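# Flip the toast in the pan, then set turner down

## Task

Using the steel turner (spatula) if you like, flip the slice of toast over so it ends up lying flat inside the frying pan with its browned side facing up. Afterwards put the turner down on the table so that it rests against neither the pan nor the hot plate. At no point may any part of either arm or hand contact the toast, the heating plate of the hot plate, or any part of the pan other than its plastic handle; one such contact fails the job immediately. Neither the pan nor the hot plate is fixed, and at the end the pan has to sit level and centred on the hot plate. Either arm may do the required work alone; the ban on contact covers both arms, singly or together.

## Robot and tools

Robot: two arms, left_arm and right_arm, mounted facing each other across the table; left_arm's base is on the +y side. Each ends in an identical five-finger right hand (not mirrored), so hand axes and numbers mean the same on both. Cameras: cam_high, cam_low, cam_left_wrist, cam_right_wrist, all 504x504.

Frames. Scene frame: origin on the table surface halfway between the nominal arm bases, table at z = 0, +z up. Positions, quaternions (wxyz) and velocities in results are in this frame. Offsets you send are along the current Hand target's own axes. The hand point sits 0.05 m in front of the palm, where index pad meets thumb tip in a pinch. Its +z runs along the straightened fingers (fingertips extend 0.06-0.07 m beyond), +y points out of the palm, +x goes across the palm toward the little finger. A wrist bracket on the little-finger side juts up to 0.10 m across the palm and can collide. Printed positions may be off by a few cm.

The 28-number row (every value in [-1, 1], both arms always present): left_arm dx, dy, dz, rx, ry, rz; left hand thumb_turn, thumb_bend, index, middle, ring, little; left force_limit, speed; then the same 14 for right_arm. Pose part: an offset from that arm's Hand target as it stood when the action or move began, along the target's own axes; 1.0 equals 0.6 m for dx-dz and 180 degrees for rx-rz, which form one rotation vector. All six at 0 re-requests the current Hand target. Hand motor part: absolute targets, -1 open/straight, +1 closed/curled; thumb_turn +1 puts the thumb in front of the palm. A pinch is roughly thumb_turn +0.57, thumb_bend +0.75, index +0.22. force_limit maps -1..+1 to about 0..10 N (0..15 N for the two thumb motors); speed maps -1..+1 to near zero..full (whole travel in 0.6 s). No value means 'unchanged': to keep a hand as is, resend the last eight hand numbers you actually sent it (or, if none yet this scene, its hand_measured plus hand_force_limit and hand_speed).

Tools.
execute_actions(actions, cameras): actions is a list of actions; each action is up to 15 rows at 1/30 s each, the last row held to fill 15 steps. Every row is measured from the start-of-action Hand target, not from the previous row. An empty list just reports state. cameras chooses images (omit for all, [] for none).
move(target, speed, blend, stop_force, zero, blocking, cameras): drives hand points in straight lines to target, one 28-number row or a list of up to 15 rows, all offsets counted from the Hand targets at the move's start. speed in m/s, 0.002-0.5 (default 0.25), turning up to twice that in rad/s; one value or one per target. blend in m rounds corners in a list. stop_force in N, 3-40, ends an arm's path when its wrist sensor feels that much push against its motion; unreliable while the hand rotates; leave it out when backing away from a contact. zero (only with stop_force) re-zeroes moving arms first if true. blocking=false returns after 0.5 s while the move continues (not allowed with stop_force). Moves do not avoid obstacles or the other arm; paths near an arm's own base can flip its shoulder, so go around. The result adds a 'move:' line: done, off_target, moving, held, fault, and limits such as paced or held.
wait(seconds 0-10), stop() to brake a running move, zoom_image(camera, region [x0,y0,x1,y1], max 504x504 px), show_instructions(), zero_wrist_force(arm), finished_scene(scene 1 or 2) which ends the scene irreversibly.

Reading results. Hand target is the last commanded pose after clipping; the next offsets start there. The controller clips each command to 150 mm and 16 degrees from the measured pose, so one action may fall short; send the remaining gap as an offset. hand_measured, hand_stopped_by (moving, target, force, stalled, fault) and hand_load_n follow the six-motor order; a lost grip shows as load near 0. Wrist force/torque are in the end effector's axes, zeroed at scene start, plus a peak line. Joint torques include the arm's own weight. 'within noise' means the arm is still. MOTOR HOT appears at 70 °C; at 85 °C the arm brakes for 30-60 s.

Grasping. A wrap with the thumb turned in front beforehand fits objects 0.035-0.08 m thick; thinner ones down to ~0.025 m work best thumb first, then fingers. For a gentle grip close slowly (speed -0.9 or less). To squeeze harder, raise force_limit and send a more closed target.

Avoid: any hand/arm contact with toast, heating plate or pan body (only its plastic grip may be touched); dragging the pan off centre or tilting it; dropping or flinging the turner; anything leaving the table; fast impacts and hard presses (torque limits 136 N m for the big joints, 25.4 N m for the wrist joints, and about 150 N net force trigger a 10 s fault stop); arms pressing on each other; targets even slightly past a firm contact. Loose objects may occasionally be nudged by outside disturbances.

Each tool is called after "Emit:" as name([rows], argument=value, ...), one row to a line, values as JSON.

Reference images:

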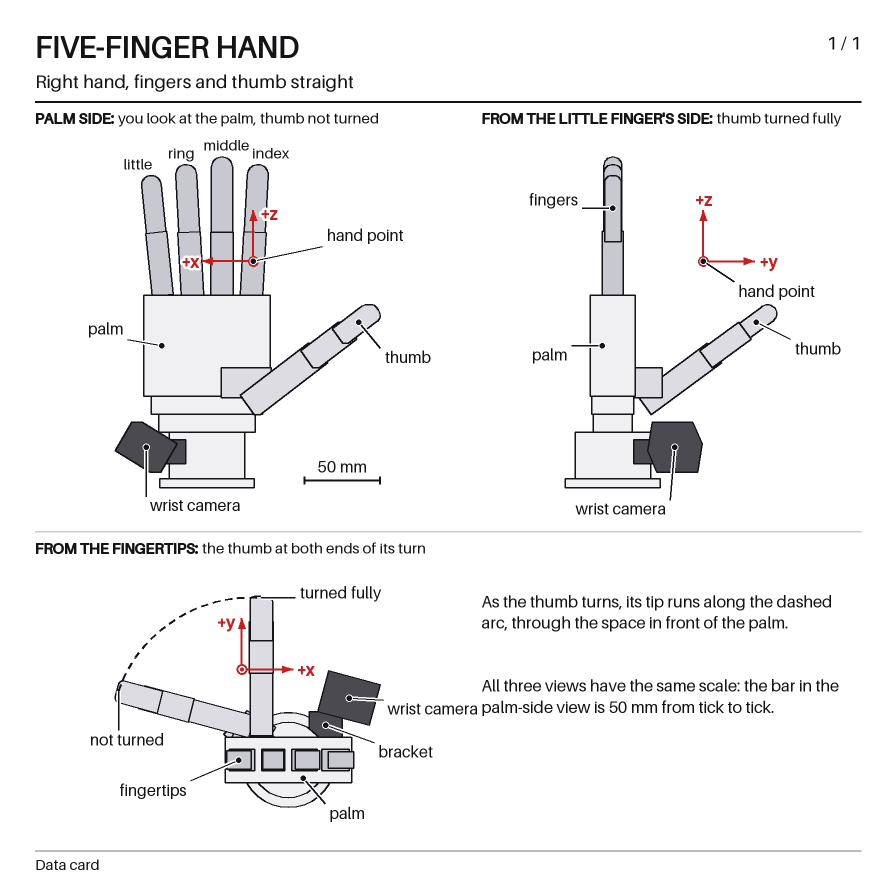

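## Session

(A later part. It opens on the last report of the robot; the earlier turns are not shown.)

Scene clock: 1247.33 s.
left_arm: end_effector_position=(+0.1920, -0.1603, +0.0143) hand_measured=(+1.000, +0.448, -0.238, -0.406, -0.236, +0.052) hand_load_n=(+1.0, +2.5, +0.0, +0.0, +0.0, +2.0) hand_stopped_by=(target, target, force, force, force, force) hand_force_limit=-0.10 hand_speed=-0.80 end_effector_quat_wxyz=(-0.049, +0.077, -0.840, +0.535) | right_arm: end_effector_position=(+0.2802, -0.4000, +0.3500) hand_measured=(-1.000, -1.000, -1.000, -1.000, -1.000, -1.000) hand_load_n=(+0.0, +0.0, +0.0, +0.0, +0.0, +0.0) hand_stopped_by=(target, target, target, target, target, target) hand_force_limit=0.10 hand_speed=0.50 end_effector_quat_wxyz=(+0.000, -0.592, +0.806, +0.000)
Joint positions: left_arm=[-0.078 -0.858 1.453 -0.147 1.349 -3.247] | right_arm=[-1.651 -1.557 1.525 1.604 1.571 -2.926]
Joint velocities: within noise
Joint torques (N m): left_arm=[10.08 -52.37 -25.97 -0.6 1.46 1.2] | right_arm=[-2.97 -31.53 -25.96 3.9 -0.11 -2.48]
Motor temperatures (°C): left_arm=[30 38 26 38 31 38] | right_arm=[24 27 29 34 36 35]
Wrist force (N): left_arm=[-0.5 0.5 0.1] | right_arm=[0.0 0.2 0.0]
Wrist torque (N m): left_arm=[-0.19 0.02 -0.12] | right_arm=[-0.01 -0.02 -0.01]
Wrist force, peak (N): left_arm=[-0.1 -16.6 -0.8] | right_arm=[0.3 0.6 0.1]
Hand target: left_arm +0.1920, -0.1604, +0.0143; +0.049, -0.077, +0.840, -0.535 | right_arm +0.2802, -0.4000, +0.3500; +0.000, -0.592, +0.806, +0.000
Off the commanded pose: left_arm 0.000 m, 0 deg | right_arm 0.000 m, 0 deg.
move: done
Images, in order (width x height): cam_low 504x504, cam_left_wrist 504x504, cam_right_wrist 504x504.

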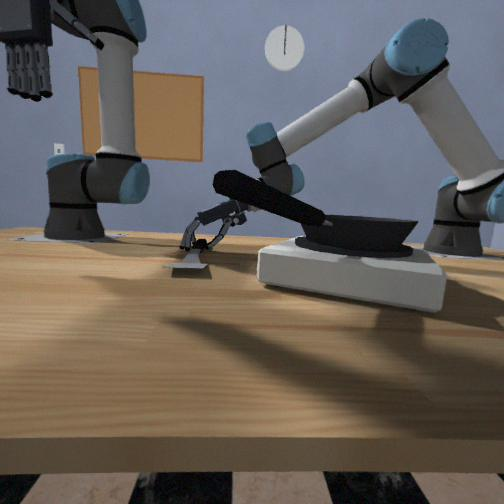

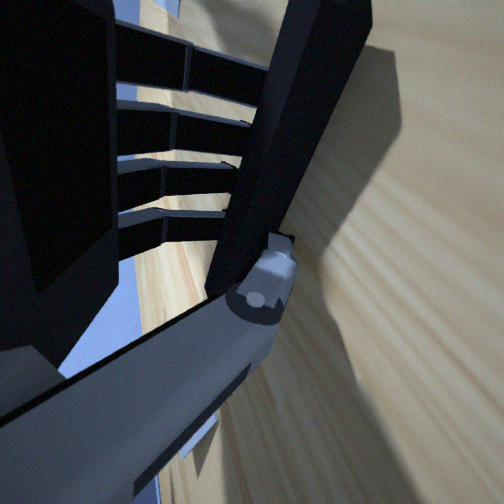

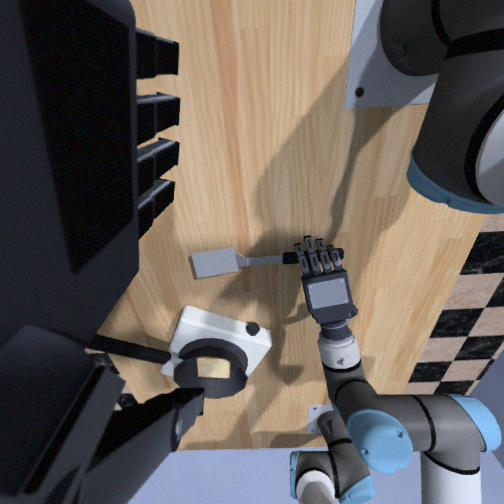

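Emit:
move(target=[0,0,0,0,0,0,1,0.45,0.3,0.3,0.3,0.3,-0.1,-0.8,0,0,0,0,0,0,-1,-1,-1,-1,-1,-1,0.1,0.5], cameras=["cam_low","cam_left_wrist","cam_right_wrist"])

Emit:
zoom_image(camera="cam_low", region=[155, 190, 245, 280])

Emit:
zoom_image(camera="cam_left_wrist", region=[150, 50, 400, 300])

Emit:
zoom_image(camera="cam_right_wrist", region=[240, 200, 380, 340])

Scene clock: 1255.30 s.
left_arm: end_effector_position=(+0.1920, -0.1604, +0.0144) hand_measured=(+1.000, +0.446, -0.162, -0.320, +0.016, +0.138) hand_load_n=(+4.5, +7.0, +3.0, +3.5, +5.5, +4.5) hand_stopped_by=(target, target, force, force, force, force) hand_force_limit=-0.10 hand_speed=-0.80 end_effector_quat_wxyz=(-0.049, +0.077, -0.840, +0.535) | right_arm: end_effector_position=(+0.2802, -0.4000, +0.3500) hand_measured=(-1.000, -1.000, -1.000, -1.000, -1.000, -1.000) hand_load_n=(+0.0, -0.5, +0.0, +0.0, +0.0, +0.0) hand_stopped_by=(target, target, target, target, target, target) hand_force_limit=0.10 hand_speed=0.50 end_effector_quat_wxyz=(+0.000, -0.592, +0.806, +0.000)
Joint positions: left_arm=[-0.078 -0.858 1.452 -0.147 1.349 -3.247] | right_arm=[-1.651 -1.557 1.525 1.604 1.571 -2.926]
Joint velocities: within noise
Joint torques (N m): left_arm=[0.15 -39.43 -10.4 2.52 -0.99 -1.37] | right_arm=[-4.58 -31.74 -25.67 4.46 -0.32 -2.4]
Motor temperatures (°C): left_arm=[30 38 26 38 31 38] | right_arm=[24 27 29 34 36 35]
Wrist force (N): left_arm=[-0.3 -6.0 -0.7] | right_arm=[0.2 0.4 0.0]
Wrist torque (N m): left_arm=[-0.02 -0.07 -0.12] | right_arm=[0.05 -0.05 0.02]
Wrist force, peak (N): left_arm=[-0.9 -6.6 -0.7] | right_arm=[-0.1 0.6 0.2]
Hand target: left_arm +0.1920, -0.1604, +0.0143; +0.049, -0.077, +0.840, -0.535 | right_arm +0.2802, -0.4000, +0.3500; +0.000, -0.592, +0.806, +0.000
Off the commanded pose: left_arm 0.000 m, 0 deg | right_arm 0.000 m, 0 deg.
move: done
Images, in order (width x height): cam_low 504x504, cam_left_wrist 504x504, cam_right_wrist 504x504.

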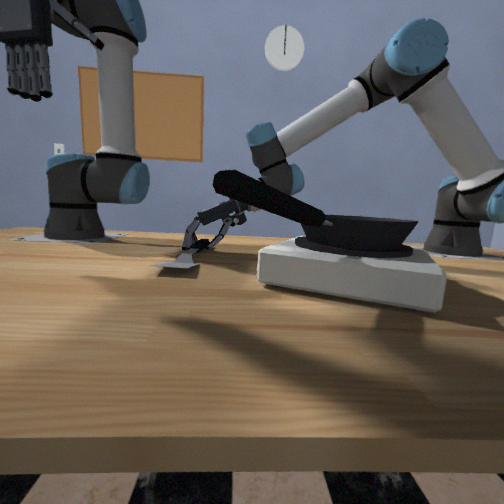

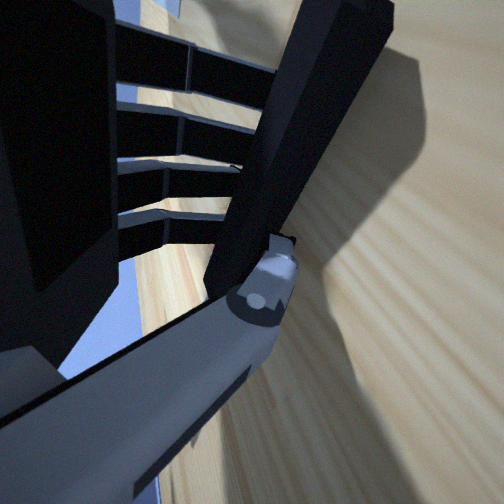

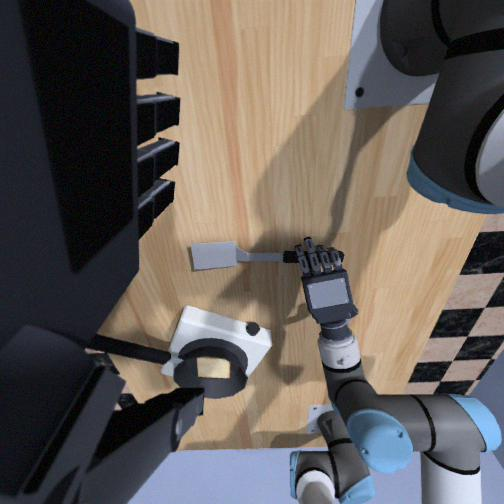

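Scaled by 5.600.

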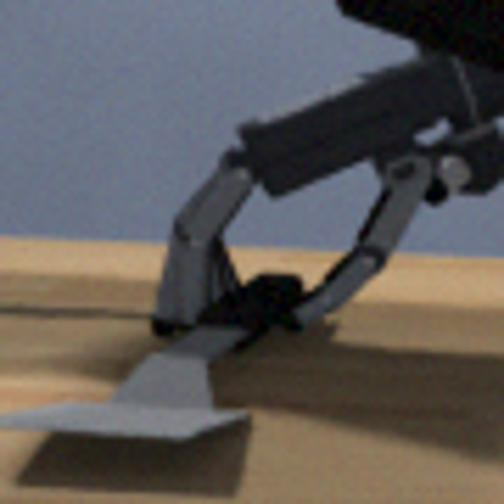

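Scaled by 2.016.

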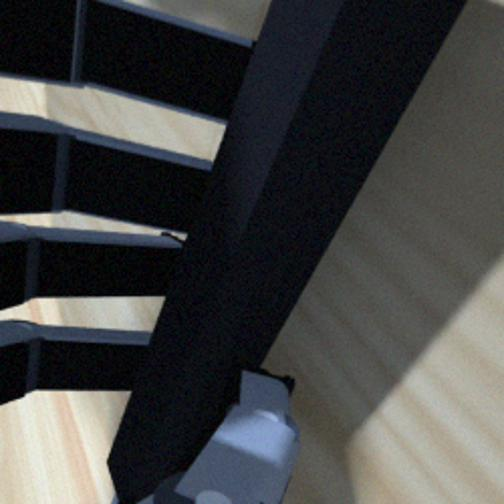

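Scaled by 3.600.

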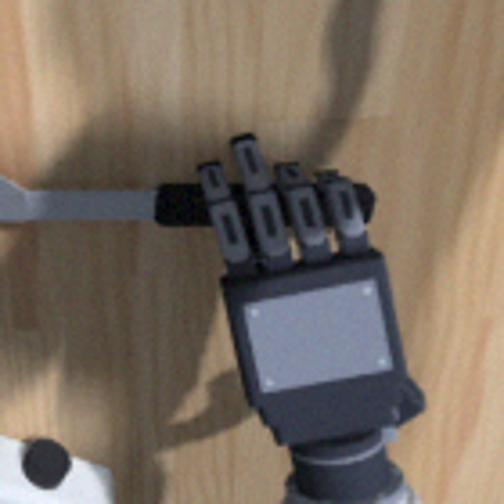

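Emit:
move(target=[0,-0.0038,-0.0018,0,0,0,1,0.45,0.3,0.3,0.3,0.3,-0.1,-0.8,0,0,0,0,0,0,-1,-1,-1,-1,-1,-1,0.1,0.5], cameras=[])

Emit:
move(target=[0,0,0,0,0,0,1,0.5,0.4,0.4,0.4,0.4,0.1,-0.8,0,0,0,0,0,0,-1,-1,-1,-1,-1,-1,0.1,0.5], cameras=["cam_low","cam_left_wrist","cam_right_wrist"])

Emit:
zoom_image(camera="cam_low", region=[155, 190, 245, 280])

Emit:
zoom_image(camera="cam_left_wrist", region=[150, 50, 400, 300])

Emit:
zoom_image(camera="cam_right_wrist", region=[240, 200, 380, 340])

Scene clock: 1267.27 s.
left_arm: end_effector_position=(+0.1920, -0.1603, +0.0169) hand_measured=(+1.000, +0.446, -0.162, -0.318, +0.016, +0.138) hand_load_n=(+5.0, +8.0, +3.5, +0.5, +4.5, +3.0) hand_stopped_by=(target, target, force, force, force, force) hand_force_limit=-0.10 hand_speed=-0.80 end_effector_quat_wxyz=(-0.049, +0.077, -0.840, +0.535) | right_arm: end_effector_position=(+0.2802, -0.4000, +0.3500) hand_measured=(-1.000, -1.000, -1.000, -1.000, -1.000, -1.000) hand_load_n=(+0.0, +0.0, +0.0, +0.0, +0.0, +0.0) hand_stopped_by=(target, target, target, target, target, target) hand_force_limit=0.10 hand_speed=0.50 end_effector_quat_wxyz=(+0.000, -0.592, +0.806, +0.000)
Joint positions: left_arm=[-0.078 -0.861 1.451 -0.142 1.349 -3.247] | right_arm=[-1.651 -1.557 1.525 1.604 1.571 -2.926]
Joint velocities: within noise
Joint torques (N m): left_arm=[-8.74 -52.31 -24.75 0.04 -1.61 -1.7] | right_arm=[-5.49 -31.46 -25.37 4.4 -0.64 -2.41]
Motor temperatures (°C): left_arm=[30 38 26 38 31 38] | right_arm=[24 27 28 34 36 35]
Wrist force (N): left_arm=[-0.2 0.5 0.6] | right_arm=[0.0 0.4 0.1]
Wrist torque (N m): left_arm=[-0.26 0.05 -0.18] | right_arm=[0.03 -0.03 0.00]
Wrist force, peak (N): left_arm=[-0.3 -7.0 -0.9] | right_arm=[0.0 0.6 0.2]
Hand target: left_arm +0.1919, -0.1603, +0.0168; +0.049, -0.077, +0.840, -0.535 | right_arm +0.2802, -0.4000, +0.3500; +0.000, -0.592, +0.806, +0.000
Off the commanded pose: left_arm 0.000 m, 0 deg | right_arm 0.000 m, 0 deg.
move: done
No camera images: "cameras" was empty.

Scene clock: 1267.97 s.
left_arm: end_effector_position=(+0.1920, -0.1604, +0.0169) hand_measured=(+1.000, +0.440, -0.144, -0.188, +0.026, +0.158) hand_load_n=(+5.5, +12.0, +7.5, +5.0, +4.5, +6.5) hand_stopped_by=(target, force, force, force, force, force) hand_force_limit=0.10 hand_speed=-0.80 end_effector_quat_wxyz=(-0.049, +0.077, -0.840, +0.536) | right_arm: end_effector_position=(+0.2802, -0.4000, +0.3500) hand_measured=(-1.000, -1.000, -1.000, -1.000, -1.000, -1.000) hand_load_n=(+0.0, +0.0, +0.0, +0.0, +0.0, +0.0) hand_stopped_by=(target, target, target, target, target, target) hand_force_limit=0.10 hand_speed=0.50 end_effector_quat_wxyz=(+0.000, -0.592, +0.806, +0.000)
Joint positions: left_arm=[-0.078 -0.861 1.451 -0.143 1.349 -3.247] | right_arm=[-1.651 -1.557 1.525 1.604 1.571 -2.926]
Joint velocities: within noise
Joint torques (N m): left_arm=[-11.05 -45.2 -13.56 2.3 -1.7 -1.33] | right_arm=[-5.18 -31.64 -25.67 4.55 -0.81 -2.5]
Motor temperatures (°C): left_arm=[30 38 26 38 31 38] | right_arm=[24 27 28 34 36 35]
Wrist force (N): left_arm=[-0.8 -8.9 -0.6] | right_arm=[0.1 0.2 0.2]
Wrist torque (N m): left_arm=[0.04 0.02 -0.23] | right_arm=[0.00 -0.04 0.00]
Wrist force, peak (N): left_arm=[-0.8 -9.3 0.0] | right_arm=[0.1 0.6 0.1]
Hand target: left_arm +0.1919, -0.1603, +0.0168; +0.049, -0.077, +0.840, -0.535 | right_arm +0.2802, -0.4000, +0.3500; +0.000, -0.592, +0.806, +0.000
Off the commanded pose: left_arm 0.000 m, 0 deg | right_arm 0.000 m, 0 deg.
move: done
Images, in order (width x height): cam_low 504x504, cam_left_wrist 504x504, cam_right_wrist 504x504.

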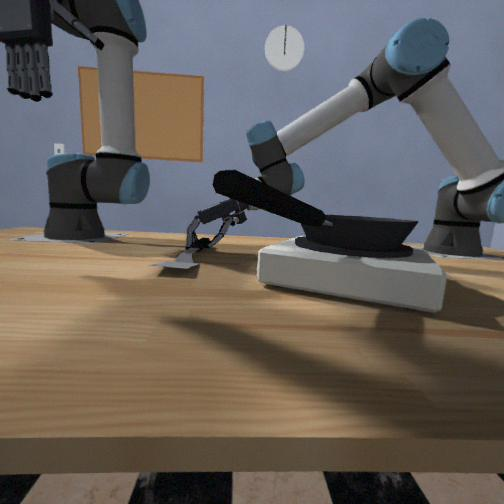

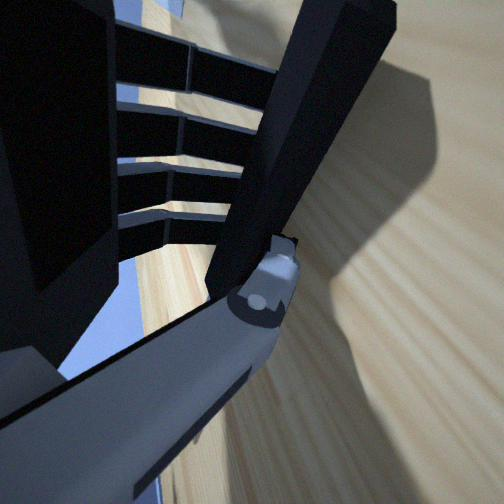

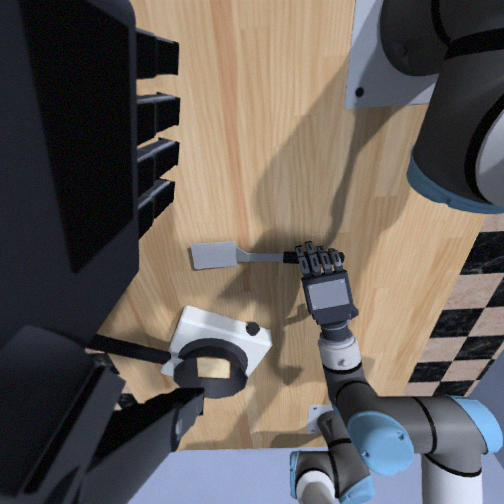

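Scaled by 5.600.

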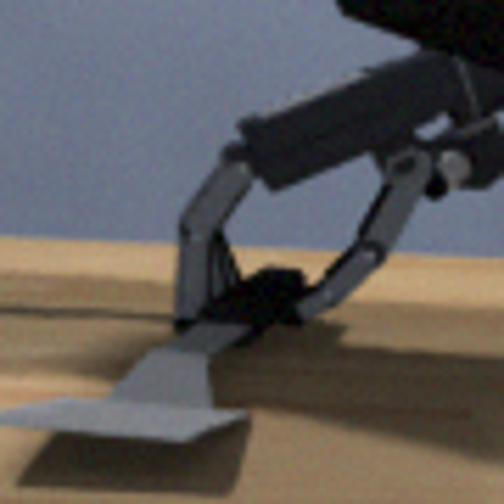

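Scaled by 2.016.

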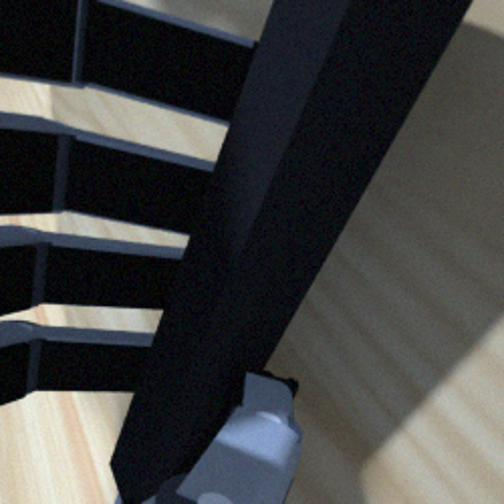

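Scaled by 3.600.

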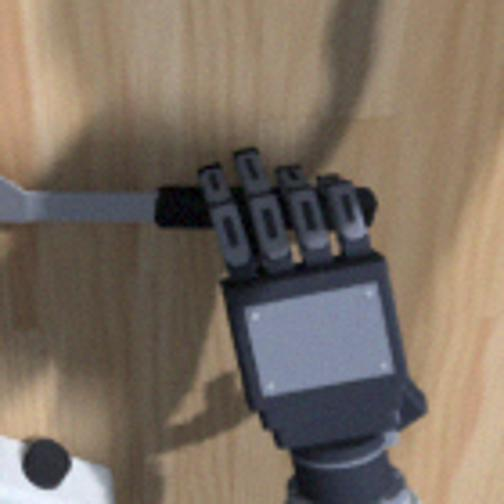

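Emit:
move(target=[0,-0.006,-0.0028,0,0,0,1,0.5,0.4,0.4,0.4,0.4,0.1,-0.8,0,0,0,0,0,0,-1,-1,-1,-1,-1,-1,0.1,0.5], cameras=[])

Emit:
move(target=[0,0,0,0,0,0,1,0.55,0.5,0.5,0.5,0.5,0.2,-0.8,0,0,0,0,0,0,-1,-1,-1,-1,-1,-1,0.1,0.5], cameras=["cam_low","cam_left_wrist","cam_right_wrist"])

Emit:
zoom_image(camera="cam_low", region=[155, 190, 245, 280])

Emit:
zoom_image(camera="cam_left_wrist", region=[150, 50, 400, 300])

Emit:
zoom_image(camera="cam_right_wrist", region=[240, 200, 380, 340])

Scene clock: 1282.10 s.
left_arm: end_effector_position=(+0.1919, -0.1603, +0.0208) hand_measured=(+1.000, +0.440, -0.144, -0.188, +0.026, +0.158) hand_load_n=(+6.0, +13.0, +7.5, +0.0, +4.0, +4.5) hand_stopped_by=(target, force, force, force, force, force) hand_force_limit=0.10 hand_speed=-0.80 end_effector_quat_wxyz=(-0.049, +0.077, -0.840, +0.535) | right_arm: end_effector_position=(+0.2802, -0.4000, +0.3500) hand_measured=(-1.000, -1.000, -1.000, -1.000, -1.000, -1.000) hand_load_n=(+0.0, +0.0, +0.0, +0.0, +0.0, +0.0) hand_stopped_by=(target, target, target, target, target, target) hand_force_limit=0.10 hand_speed=0.50 end_effector_quat_wxyz=(+0.000, -0.592, +0.806, +0.000)
Joint positions: left_arm=[-0.078 -0.867 1.448 -0.135 1.349 -3.247] | right_arm=[-1.651 -1.557 1.525 1.604 1.571 -2.926]
Joint velocities: within noise
Joint torques (N m): left_arm=[-13.29 -50.95 -24.34 -0.6 -1.63 -0.34] | right_arm=[-5.02 -31.21 -25.46 4.53 -1 -2.39]
Motor temperatures (°C): left_arm=[30 38 26 38 31 38] | right_arm=[24 27 28 34 36 35]
Wrist force (N): left_arm=[-0.2 0.8 1.1] | right_arm=[0.1 0.2 -0.1]
Wrist torque (N m): left_arm=[-0.32 0.10 -0.24] | right_arm=[0.01 -0.03 0.00]
Wrist force, peak (N): left_arm=[-0.2 -10.1 -1.0] | right_arm=[0.4 0.5 0.1]
Hand target: left_arm +0.1919, -0.1603, +0.0208; +0.049, -0.077, +0.840, -0.535 | right_arm +0.2802, -0.4000, +0.3500; +0.000, -0.592, +0.806, +0.000
Off the commanded pose: left_arm 0.000 m, 0 deg | right_arm 0.000 m, 0 deg.
move: done
No camera images: "cameras" was empty.

Scene clock: 1282.83 s.
left_arm: end_effector_position=(+0.1919, -0.1604, +0.0209) hand_measured=(+1.000, +0.438, -0.144, -0.036, +0.044, +0.188) hand_load_n=(+9.5, +18.5, +6.0, +9.0, +4.5, +5.5) hand_stopped_by=(target, force, force, force, force, force) hand_force_limit=0.20 hand_speed=-0.80 end_effector_quat_wxyz=(-0.049, +0.077, -0.840, +0.535) | right_arm: end_effector_position=(+0.2802, -0.4000, +0.3500) hand_measured=(-1.000, -1.000, -1.000, -1.000, -1.000, -1.000) hand_load_n=(+0.0, +0.0, +0.0, +0.0, +0.5, +0.0) hand_stopped_by=(target, target, target, target, target, target) hand_force_limit=0.10 hand_speed=0.50 end_effector_quat_wxyz=(+0.000, -0.592, +0.806, +0.000)
Joint positions: left_arm=[-0.078 -0.867 1.448 -0.135 1.349 -3.247] | right_arm=[-1.651 -1.557 1.525 1.604 1.571 -2.926]
Joint velocities: within noise
Joint torques (N m): left_arm=[-11.42 -40.84 -20.48 -2.12 -1.68 -0.01] | right_arm=[-5.48 -31.7 -25.55 4.46 -1.14 -2.47]
Motor temperatures (°C): left_arm=[30 38 26 38 31 38] | right_arm=[24 27 28 34 36 35]
Wrist force (N): left_arm=[0.2 0.7 0.7] | right_arm=[0.2 0.2 0.5]
Wrist torque (N m): left_arm=[-0.21 0.03 -0.09] | right_arm=[-0.01 -0.07 0.01]
Wrist force, peak (N): left_arm=[-0.1 1.3 1.1] | right_arm=[0.2 0.2 0.5]
Hand target: left_arm +0.1919, -0.1603, +0.0208; +0.049, -0.077, +0.840, -0.535 | right_arm +0.2802, -0.4000, +0.3500; +0.000, -0.592, +0.806, +0.000
Off the commanded pose: left_arm 0.000 m, 0 deg | right_arm 0.000 m, 0 deg.
move: done
Images, in order (width x height): cam_low 504x504, cam_left_wrist 504x504, cam_right_wrist 504x504.

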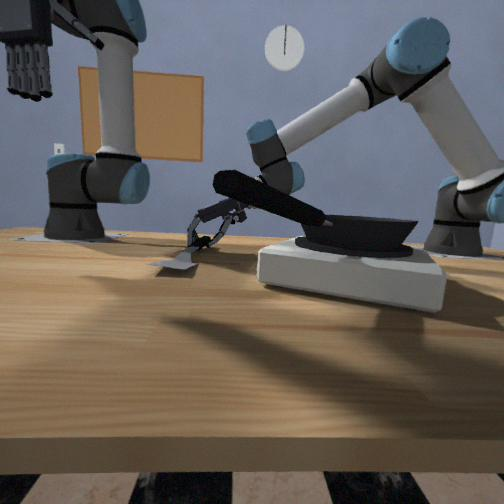

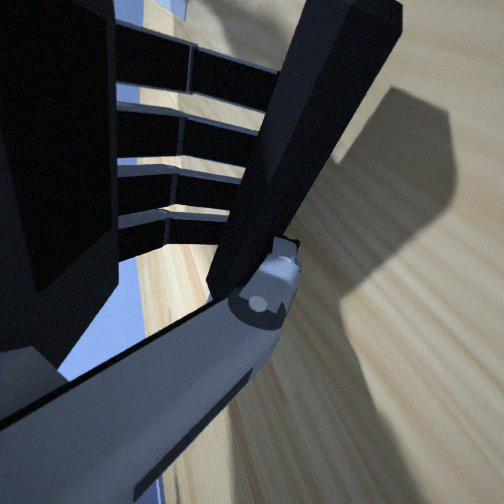

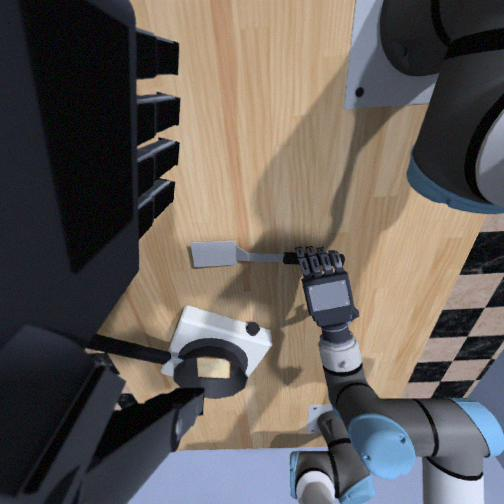

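Scaled by 5.600.

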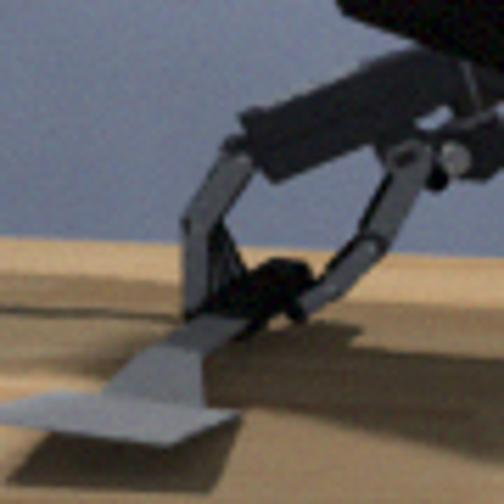

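Scaled by 2.016.

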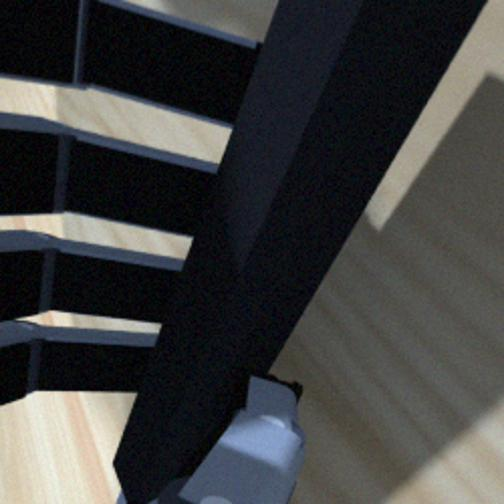

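Scaled by 3.600.

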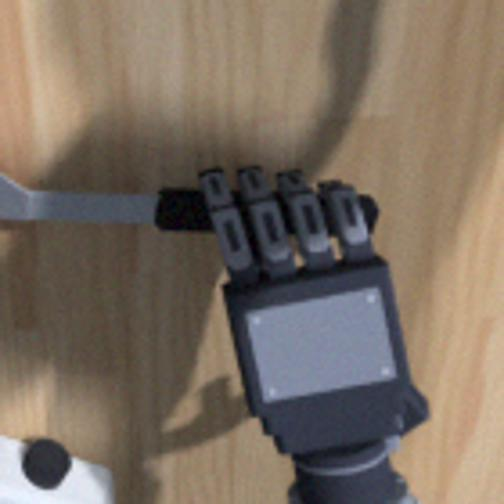

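Emit:
move(target=[0,-0.1812,-0.0846,0,0,0,1,0.55,0.5,0.5,0.5,0.5,0.2,-0.8,0,0,0,0,0,0,-1,-1,-1,-1,-1,-1,0.1,0.5], speed=0.08)

Emit:
zoom_image(camera="cam_low", region=[125, 130, 275, 280])

Emit:
zoom_image(camera="cam_left_wrist", region=[150, 50, 400, 300])

Emit:
zoom_image(camera="cam_right_wrist", region=[160, 200, 400, 440])

Scene clock: 1291.60 s.
left_arm: end_effector_position=(+0.1919, -0.1602, +0.1409) hand_measured=(+1.000, +0.436, -0.144, -0.036, +0.044, +0.188) hand_load_n=(+9.0, +19.5, +5.5, +9.0, +4.5, +4.5) hand_stopped_by=(target, force, force, force, force, force) hand_force_limit=0.20 hand_speed=-0.80 end_effector_quat_wxyz=(-0.049, +0.077, -0.840, +0.536) | right_arm: end_effector_position=(+0.2802, -0.4000, +0.3500) hand_measured=(-1.000, -1.000, -1.000, -1.000, -1.000, -1.000) hand_load_n=(+0.0, +0.0, +0.0, +0.0, +0.0, +0.0) hand_stopped_by=(target, target, target, target, target, target) hand_force_limit=0.10 hand_speed=0.50 end_effector_quat_wxyz=(+0.000, -0.592, +0.806, +0.000)
Joint positions: left_arm=[-0.078 -0.994 1.326 0.115 1.348 -3.247] | right_arm=[-1.651 -1.557 1.525 1.604 1.571 -2.926]
Joint velocities: within noise
Joint torques (N m): left_arm=[-12.4 -35.5 -18.71 -1 -2.04 -0.24] | right_arm=[-5.41 -31.5 -25.88 4.51 -1.51 -2.39]
Motor temperatures (°C): left_arm=[30 38 26 38 31 38] | right_arm=[24 27 28 34 36 35]
Wrist force (N): left_arm=[-0.1 1.2 0.8] | right_arm=[0.4 0.2 0.3]
Wrist torque (N m): left_arm=[-0.24 0.09 -0.23] | right_arm=[-0.02 -0.08 0.02]
Wrist force, peak (N): left_arm=[-0.3 2.2 1.2] | right_arm=[0.3 0.7 -0.1]
Hand target: left_arm +0.1919, -0.1602, +0.1408; +0.049, -0.077, +0.840, -0.535 | right_arm +0.2802, -0.4000, +0.3500; +0.000, -0.592, +0.806, +0.000
Off the commanded pose: left_arm 0.000 m, 0 deg | right_arm 0.000 m, 0 deg.
move: done

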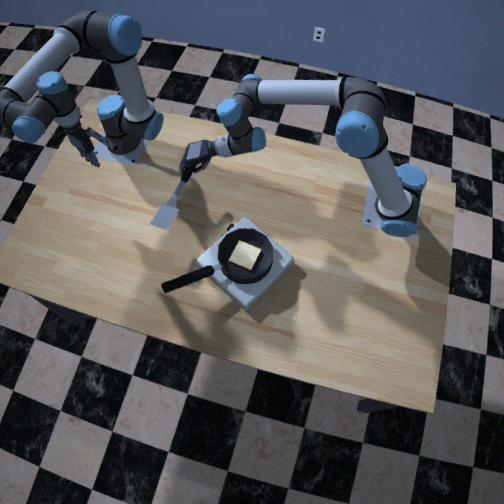

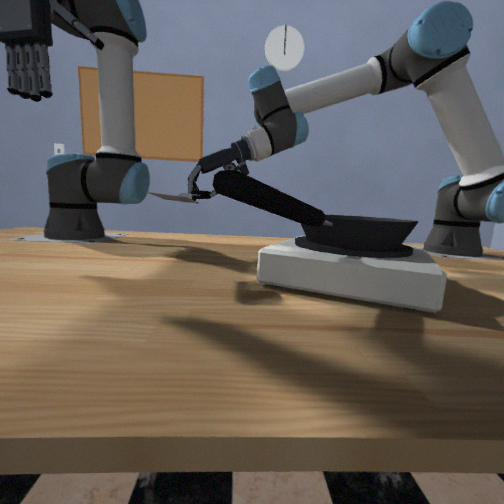

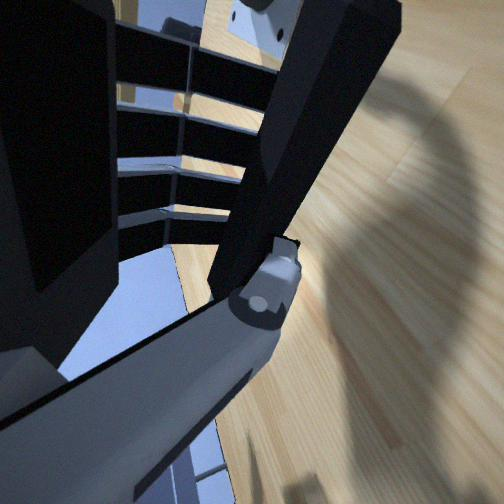

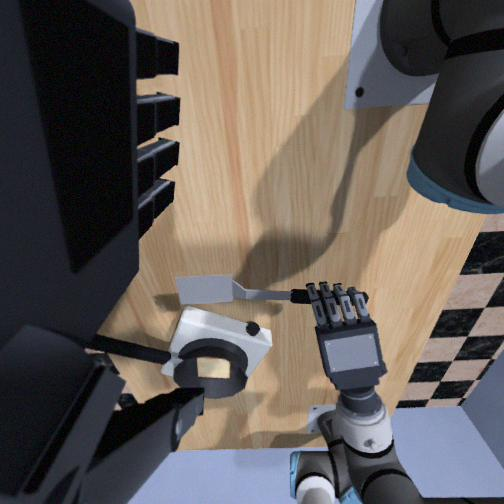

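Scaled by 3.360.

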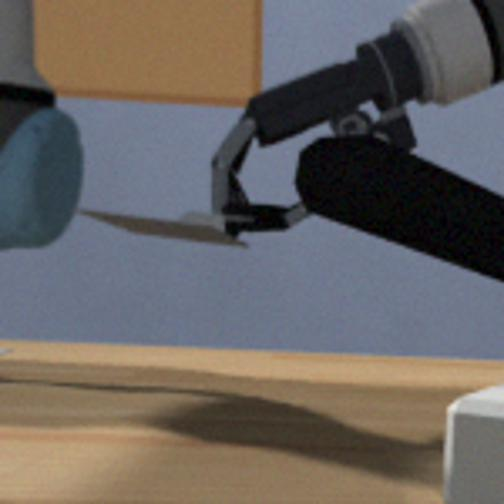

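Scaled by 2.016.

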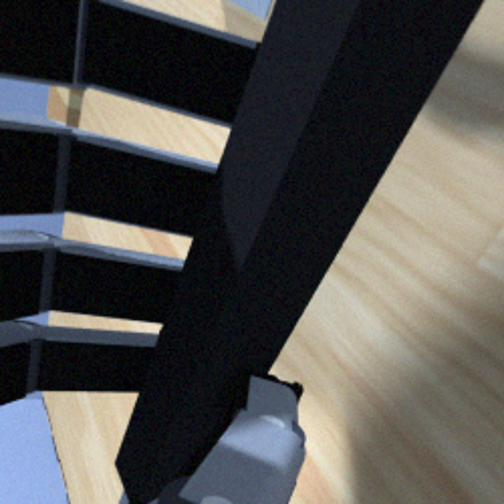

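Scaled by 2.100.

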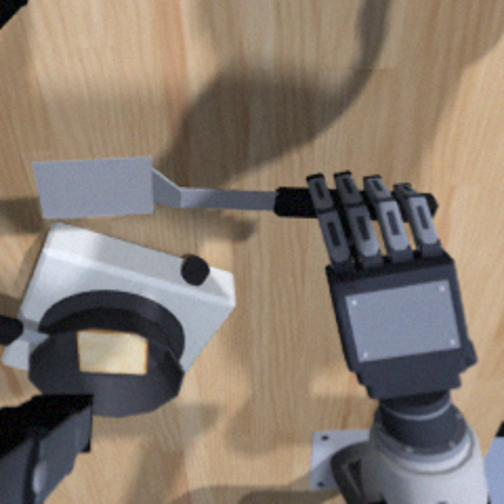

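Emit:
zoom_image(camera="cam_low", region=[140, 160, 240, 230])

Emit:
zoom_image(camera="cam_high", region=[130, 120, 310, 300])

Scaled by 5.040.

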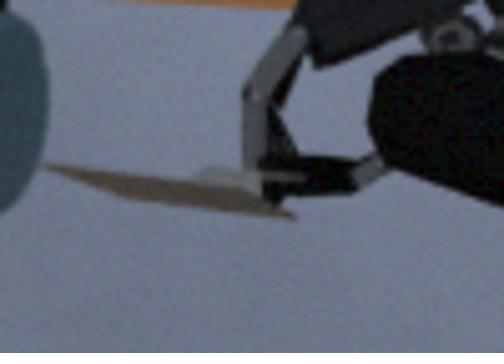

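Scaled by 2.800.

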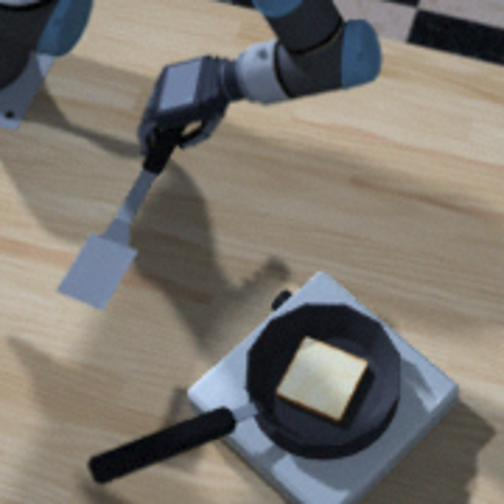

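Emit:
move(target=[0,0,0,0,0,0,1,0.55,0.5,0.5,0.5,0.5,0.2,-0.8,-0.4105,-0.0285,-0.05,0,0,0,-1,-1,-1,-1,-1,-1,0.1,0.5], speed=0.2)

Emit:
zoom_image(camera="cam_right_wrist", region=[130, 130, 430, 430])

Scene clock: 1384.43 s.
left_arm: end_effector_position=(+0.1919, -0.1602, +0.1408) hand_measured=(+1.000, +0.436, -0.144, -0.036, +0.044, +0.188) hand_load_n=(+9.0, +19.5, +5.5, +9.0, +4.0, +4.5) hand_stopped_by=(target, force, force, force, force, force) hand_force_limit=0.20 hand_speed=-0.80 end_effector_quat_wxyz=(-0.049, +0.077, -0.840, +0.535) | right_arm: end_effector_position=(+0.3701, -0.1701, +0.3799) hand_measured=(-1.000, -1.000, -1.000, -1.000, -1.000, -1.000) hand_load_n=(+0.0, +0.0, +0.0, +0.0, +0.0, +0.0) hand_stopped_by=(target, target, target, target, target, target) hand_force_limit=0.10 hand_speed=0.50 end_effector_quat_wxyz=(+0.000, -0.592, +0.806, +0.000)
Joint positions: left_arm=[-0.078 -0.994 1.326 0.115 1.348 -3.247] | right_arm=[-1.12 -1.007 0.727 1.851 1.571 -2.395]
Joint velocities: within noise
Joint torques (N m): left_arm=[-13.18 -34.94 -27.22 0.29 -1.98 -1.57] | right_arm=[6.03 -26.2 -30.31 2.43 -1.69 0.81]
Motor temperatures (°C): left_arm=[29 38 26 38 31 38] | right_arm=[24 27 28 34 36 34]
Wrist force (N): left_arm=[-0.2 1.2 0.7] | right_arm=[0.2 0.3 0.1]
Wrist torque (N m): left_arm=[-0.25 0.10 -0.24] | right_arm=[0.00 -0.03 0.01]
Wrist force, peak (N): left_arm=[0.0 1.7 0.8] | right_arm=[1.8 0.3 0.1]
Hand target: left_arm +0.1919, -0.1602, +0.1408; +0.049, -0.077, +0.840, -0.535 | right_arm +0.3701, -0.1700, +0.3799; +0.000, -0.592, +0.806, +0.000
Off the commanded pose: left_arm 0.000 m, 0 deg | right_arm 0.000 m, 0 deg.
move: done

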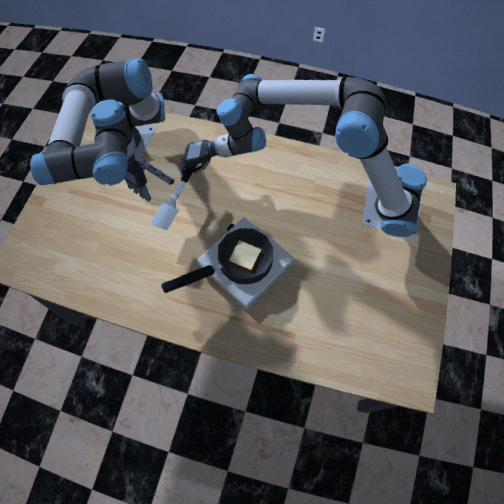

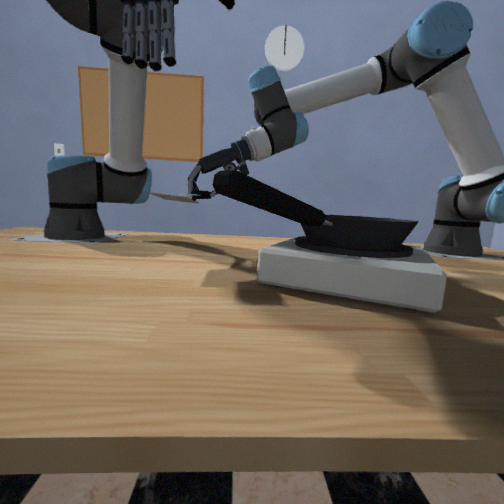

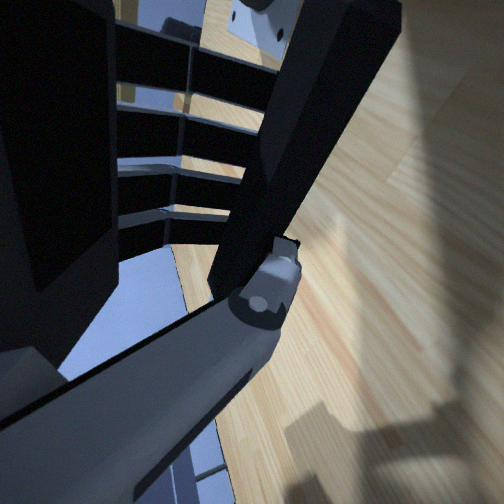

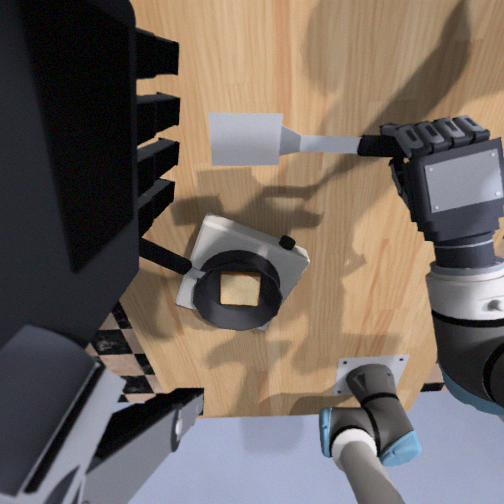

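Scaled by 1.680.

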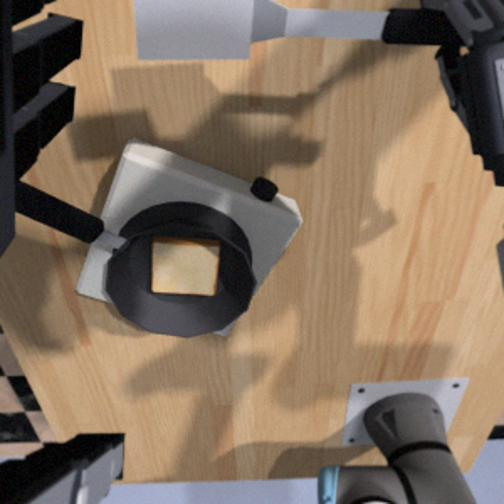

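Emit:
wait(seconds=0.1)

Emit:
zoom_image(camera="cam_right_wrist", region=[160, 220, 340, 400])

Scene clock: 1427.47 s.
left_arm: end_effector_position=(+0.1919, -0.1602, +0.1408) hand_measured=(+1.000, +0.436, -0.144, -0.036, +0.044, +0.188) hand_load_n=(+9.0, +19.0, +5.5, +9.0, +4.0, +5.0) hand_stopped_by=(target, force, force, force, force, force) hand_force_limit=0.20 hand_speed=-0.80 end_effector_quat_wxyz=(-0.049, +0.077, -0.840, +0.535) | right_arm: end_effector_position=(+0.3701, -0.1700, +0.3799) hand_measured=(-1.000, -1.000, -1.000, -1.000, -1.000, -1.000) hand_load_n=(+0.0, +0.0, +0.0, +0.0, +0.0, +0.0) hand_stopped_by=(target, target, target, target, target, target) hand_force_limit=0.10 hand_speed=0.50 end_effector_quat_wxyz=(+0.000, -0.592, +0.806, +0.000)
Joint positions: left_arm=[-0.078 -0.994 1.326 0.115 1.348 -3.247] | right_arm=[-1.12 -1.007 0.727 1.851 1.571 -2.395]
Joint velocities: within noise
Joint torques (N m): left_arm=[-13.24 -36.12 -22.69 -1.83 -2.23 -1.32] | right_arm=[7.74 -26.26 -25.48 4.75 -1.86 2.47]
Motor temperatures (°C): left_arm=[29 38 26 38 31 38] | right_arm=[24 27 28 34 36 34]
Wrist force (N): left_arm=[-0.2 1.1 1.0] | right_arm=[0.1 0.2 0.1]
Wrist torque (N m): left_arm=[-0.27 0.10 -0.24] | right_arm=[0.00 -0.02 0.01]
Wrist force, peak (N): left_arm=[-0.6 1.3 1.1] | right_arm=[0.0 0.0 0.5]
Hand target: left_arm +0.1919, -0.1602, +0.1408; +0.049, -0.077, +0.840, -0.535 | right_arm +0.3701, -0.1700, +0.3799; +0.000, -0.592, +0.806, +0.000
Off the commanded pose: left_arm 0.000 m, 0 deg | right_arm 0.000 m, 0 deg.
wait: 0.10 s; at rest from the start

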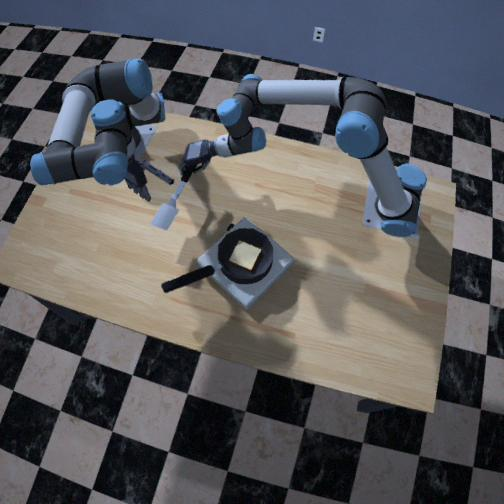

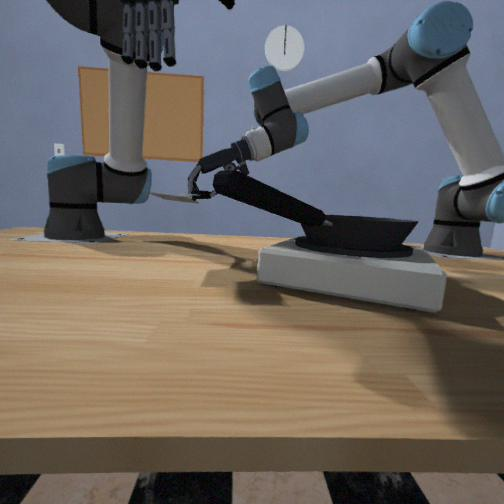

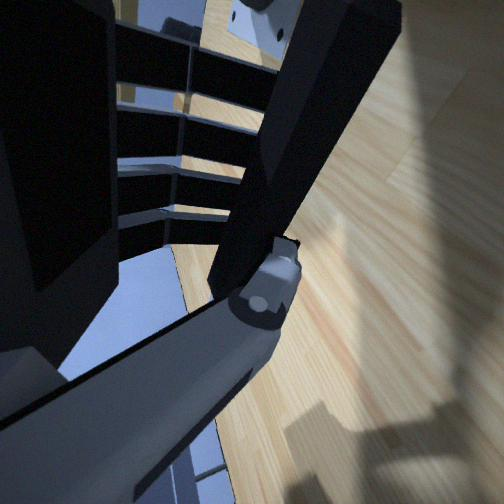

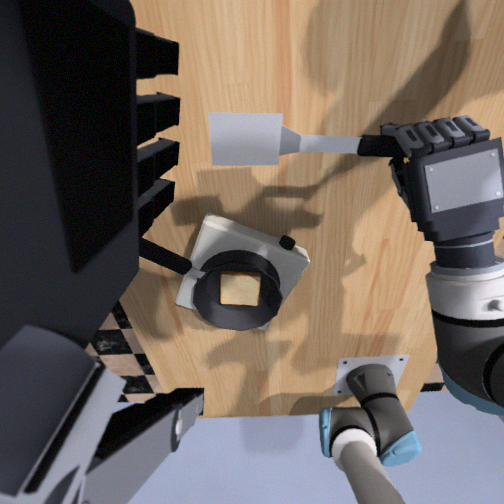

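Scaled by 2.800.

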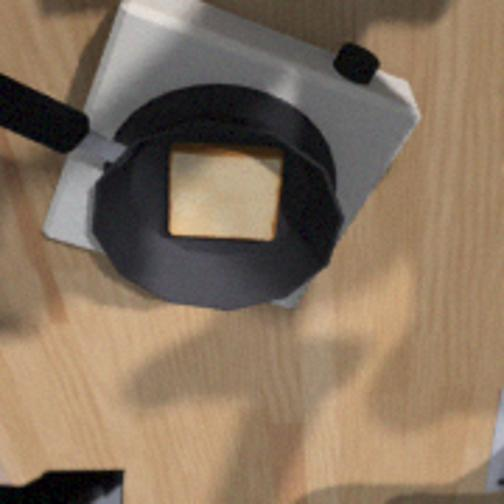

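Emit:
move(target=[0,0,0,0,0,0,1,0.55,0.5,0.5,0.5,0.5,0.2,-0.8,-0.159,0.0498,0,0,0,0,-1,-1,-1,-1,-1,-1,0.1,0.5], speed=0.15, cameras=["cam_right_wrist"])

Emit:
zoom_image(camera="cam_right_wrist", region=[150, 100, 350, 300])

Scene clock: 1467.07 s.
left_arm: end_effector_position=(+0.1919, -0.1602, +0.1408) hand_measured=(+1.000, +0.436, -0.144, -0.036, +0.044, +0.188) hand_load_n=(+9.0, +19.0, +5.5, +9.0, +4.5, +5.0) hand_stopped_by=(target, force, force, force, force, force) hand_force_limit=0.20 hand_speed=-0.80 end_effector_quat_wxyz=(-0.049, +0.077, -0.840, +0.535) | right_arm: end_effector_position=(+0.3694, -0.0709, +0.3791) hand_measured=(-1.000, -1.000, -1.000, -1.000, -1.000, -1.000) hand_load_n=(+0.0, -0.5, +0.0, +0.0, +0.0, +0.0) hand_stopped_by=(target, target, target, target, target, target) hand_force_limit=0.10 hand_speed=0.50 end_effector_quat_wxyz=(+0.007, -0.590, +0.808, +0.004)
Joint positions: left_arm=[-0.078 -0.994 1.326 0.115 1.348 -3.247] | right_arm=[-0.964 -0.626 0.035 2.148 1.562 -2.233]
Joint velocities: within noise
Joint torques (N m): left_arm=[-12.45 -36.97 -15.29 -1.87 -2.13 -0.95] | right_arm=[8.45 -36.35 -17.49 5.15 -0.34 0.66]
Motor temperatures (°C): left_arm=[29 38 25 38 31 37] | right_arm=[24 27 28 34 36 34]
Wrist force (N): left_arm=[-0.3 1.0 0.8] | right_arm=[0.0 0.2 -0.4]
Wrist torque (N m): left_arm=[-0.27 0.12 -0.25] | right_arm=[0.05 0.00 -0.02]
Wrist force, peak (N): left_arm=[-0.5 1.3 1.1] | right_arm=[-1.3 0.9 0.0]
Hand target: left_arm +0.1919, -0.1602, +0.1408; +0.049, -0.077, +0.840, -0.535 | right_arm +0.3701, -0.0701, +0.3798; +0.000, -0.592, +0.806, +0.000
Off the commanded pose: left_arm 0.000 m, 0 deg | right_arm 0.001 m, 1 deg.
elbow stopped short (right arm): the move would have taken joint 3 (elbow) straighter than the controller allows.
move: done
Images, in order (width x height): cam_right_wrist 504x504.

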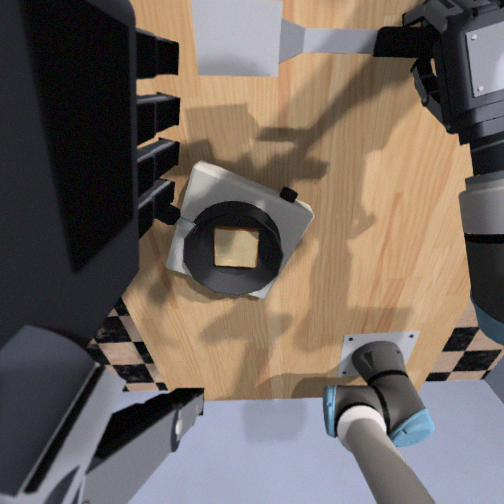

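Scaled by 2.520.

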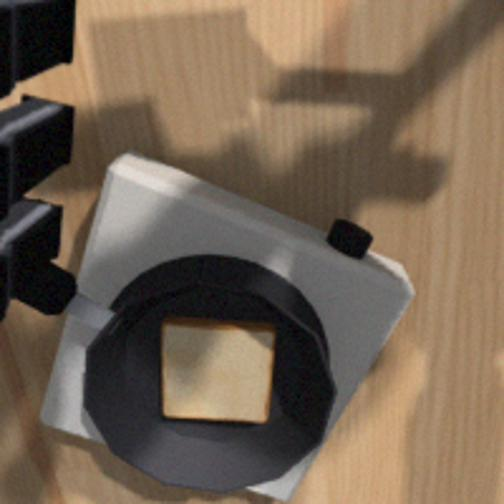

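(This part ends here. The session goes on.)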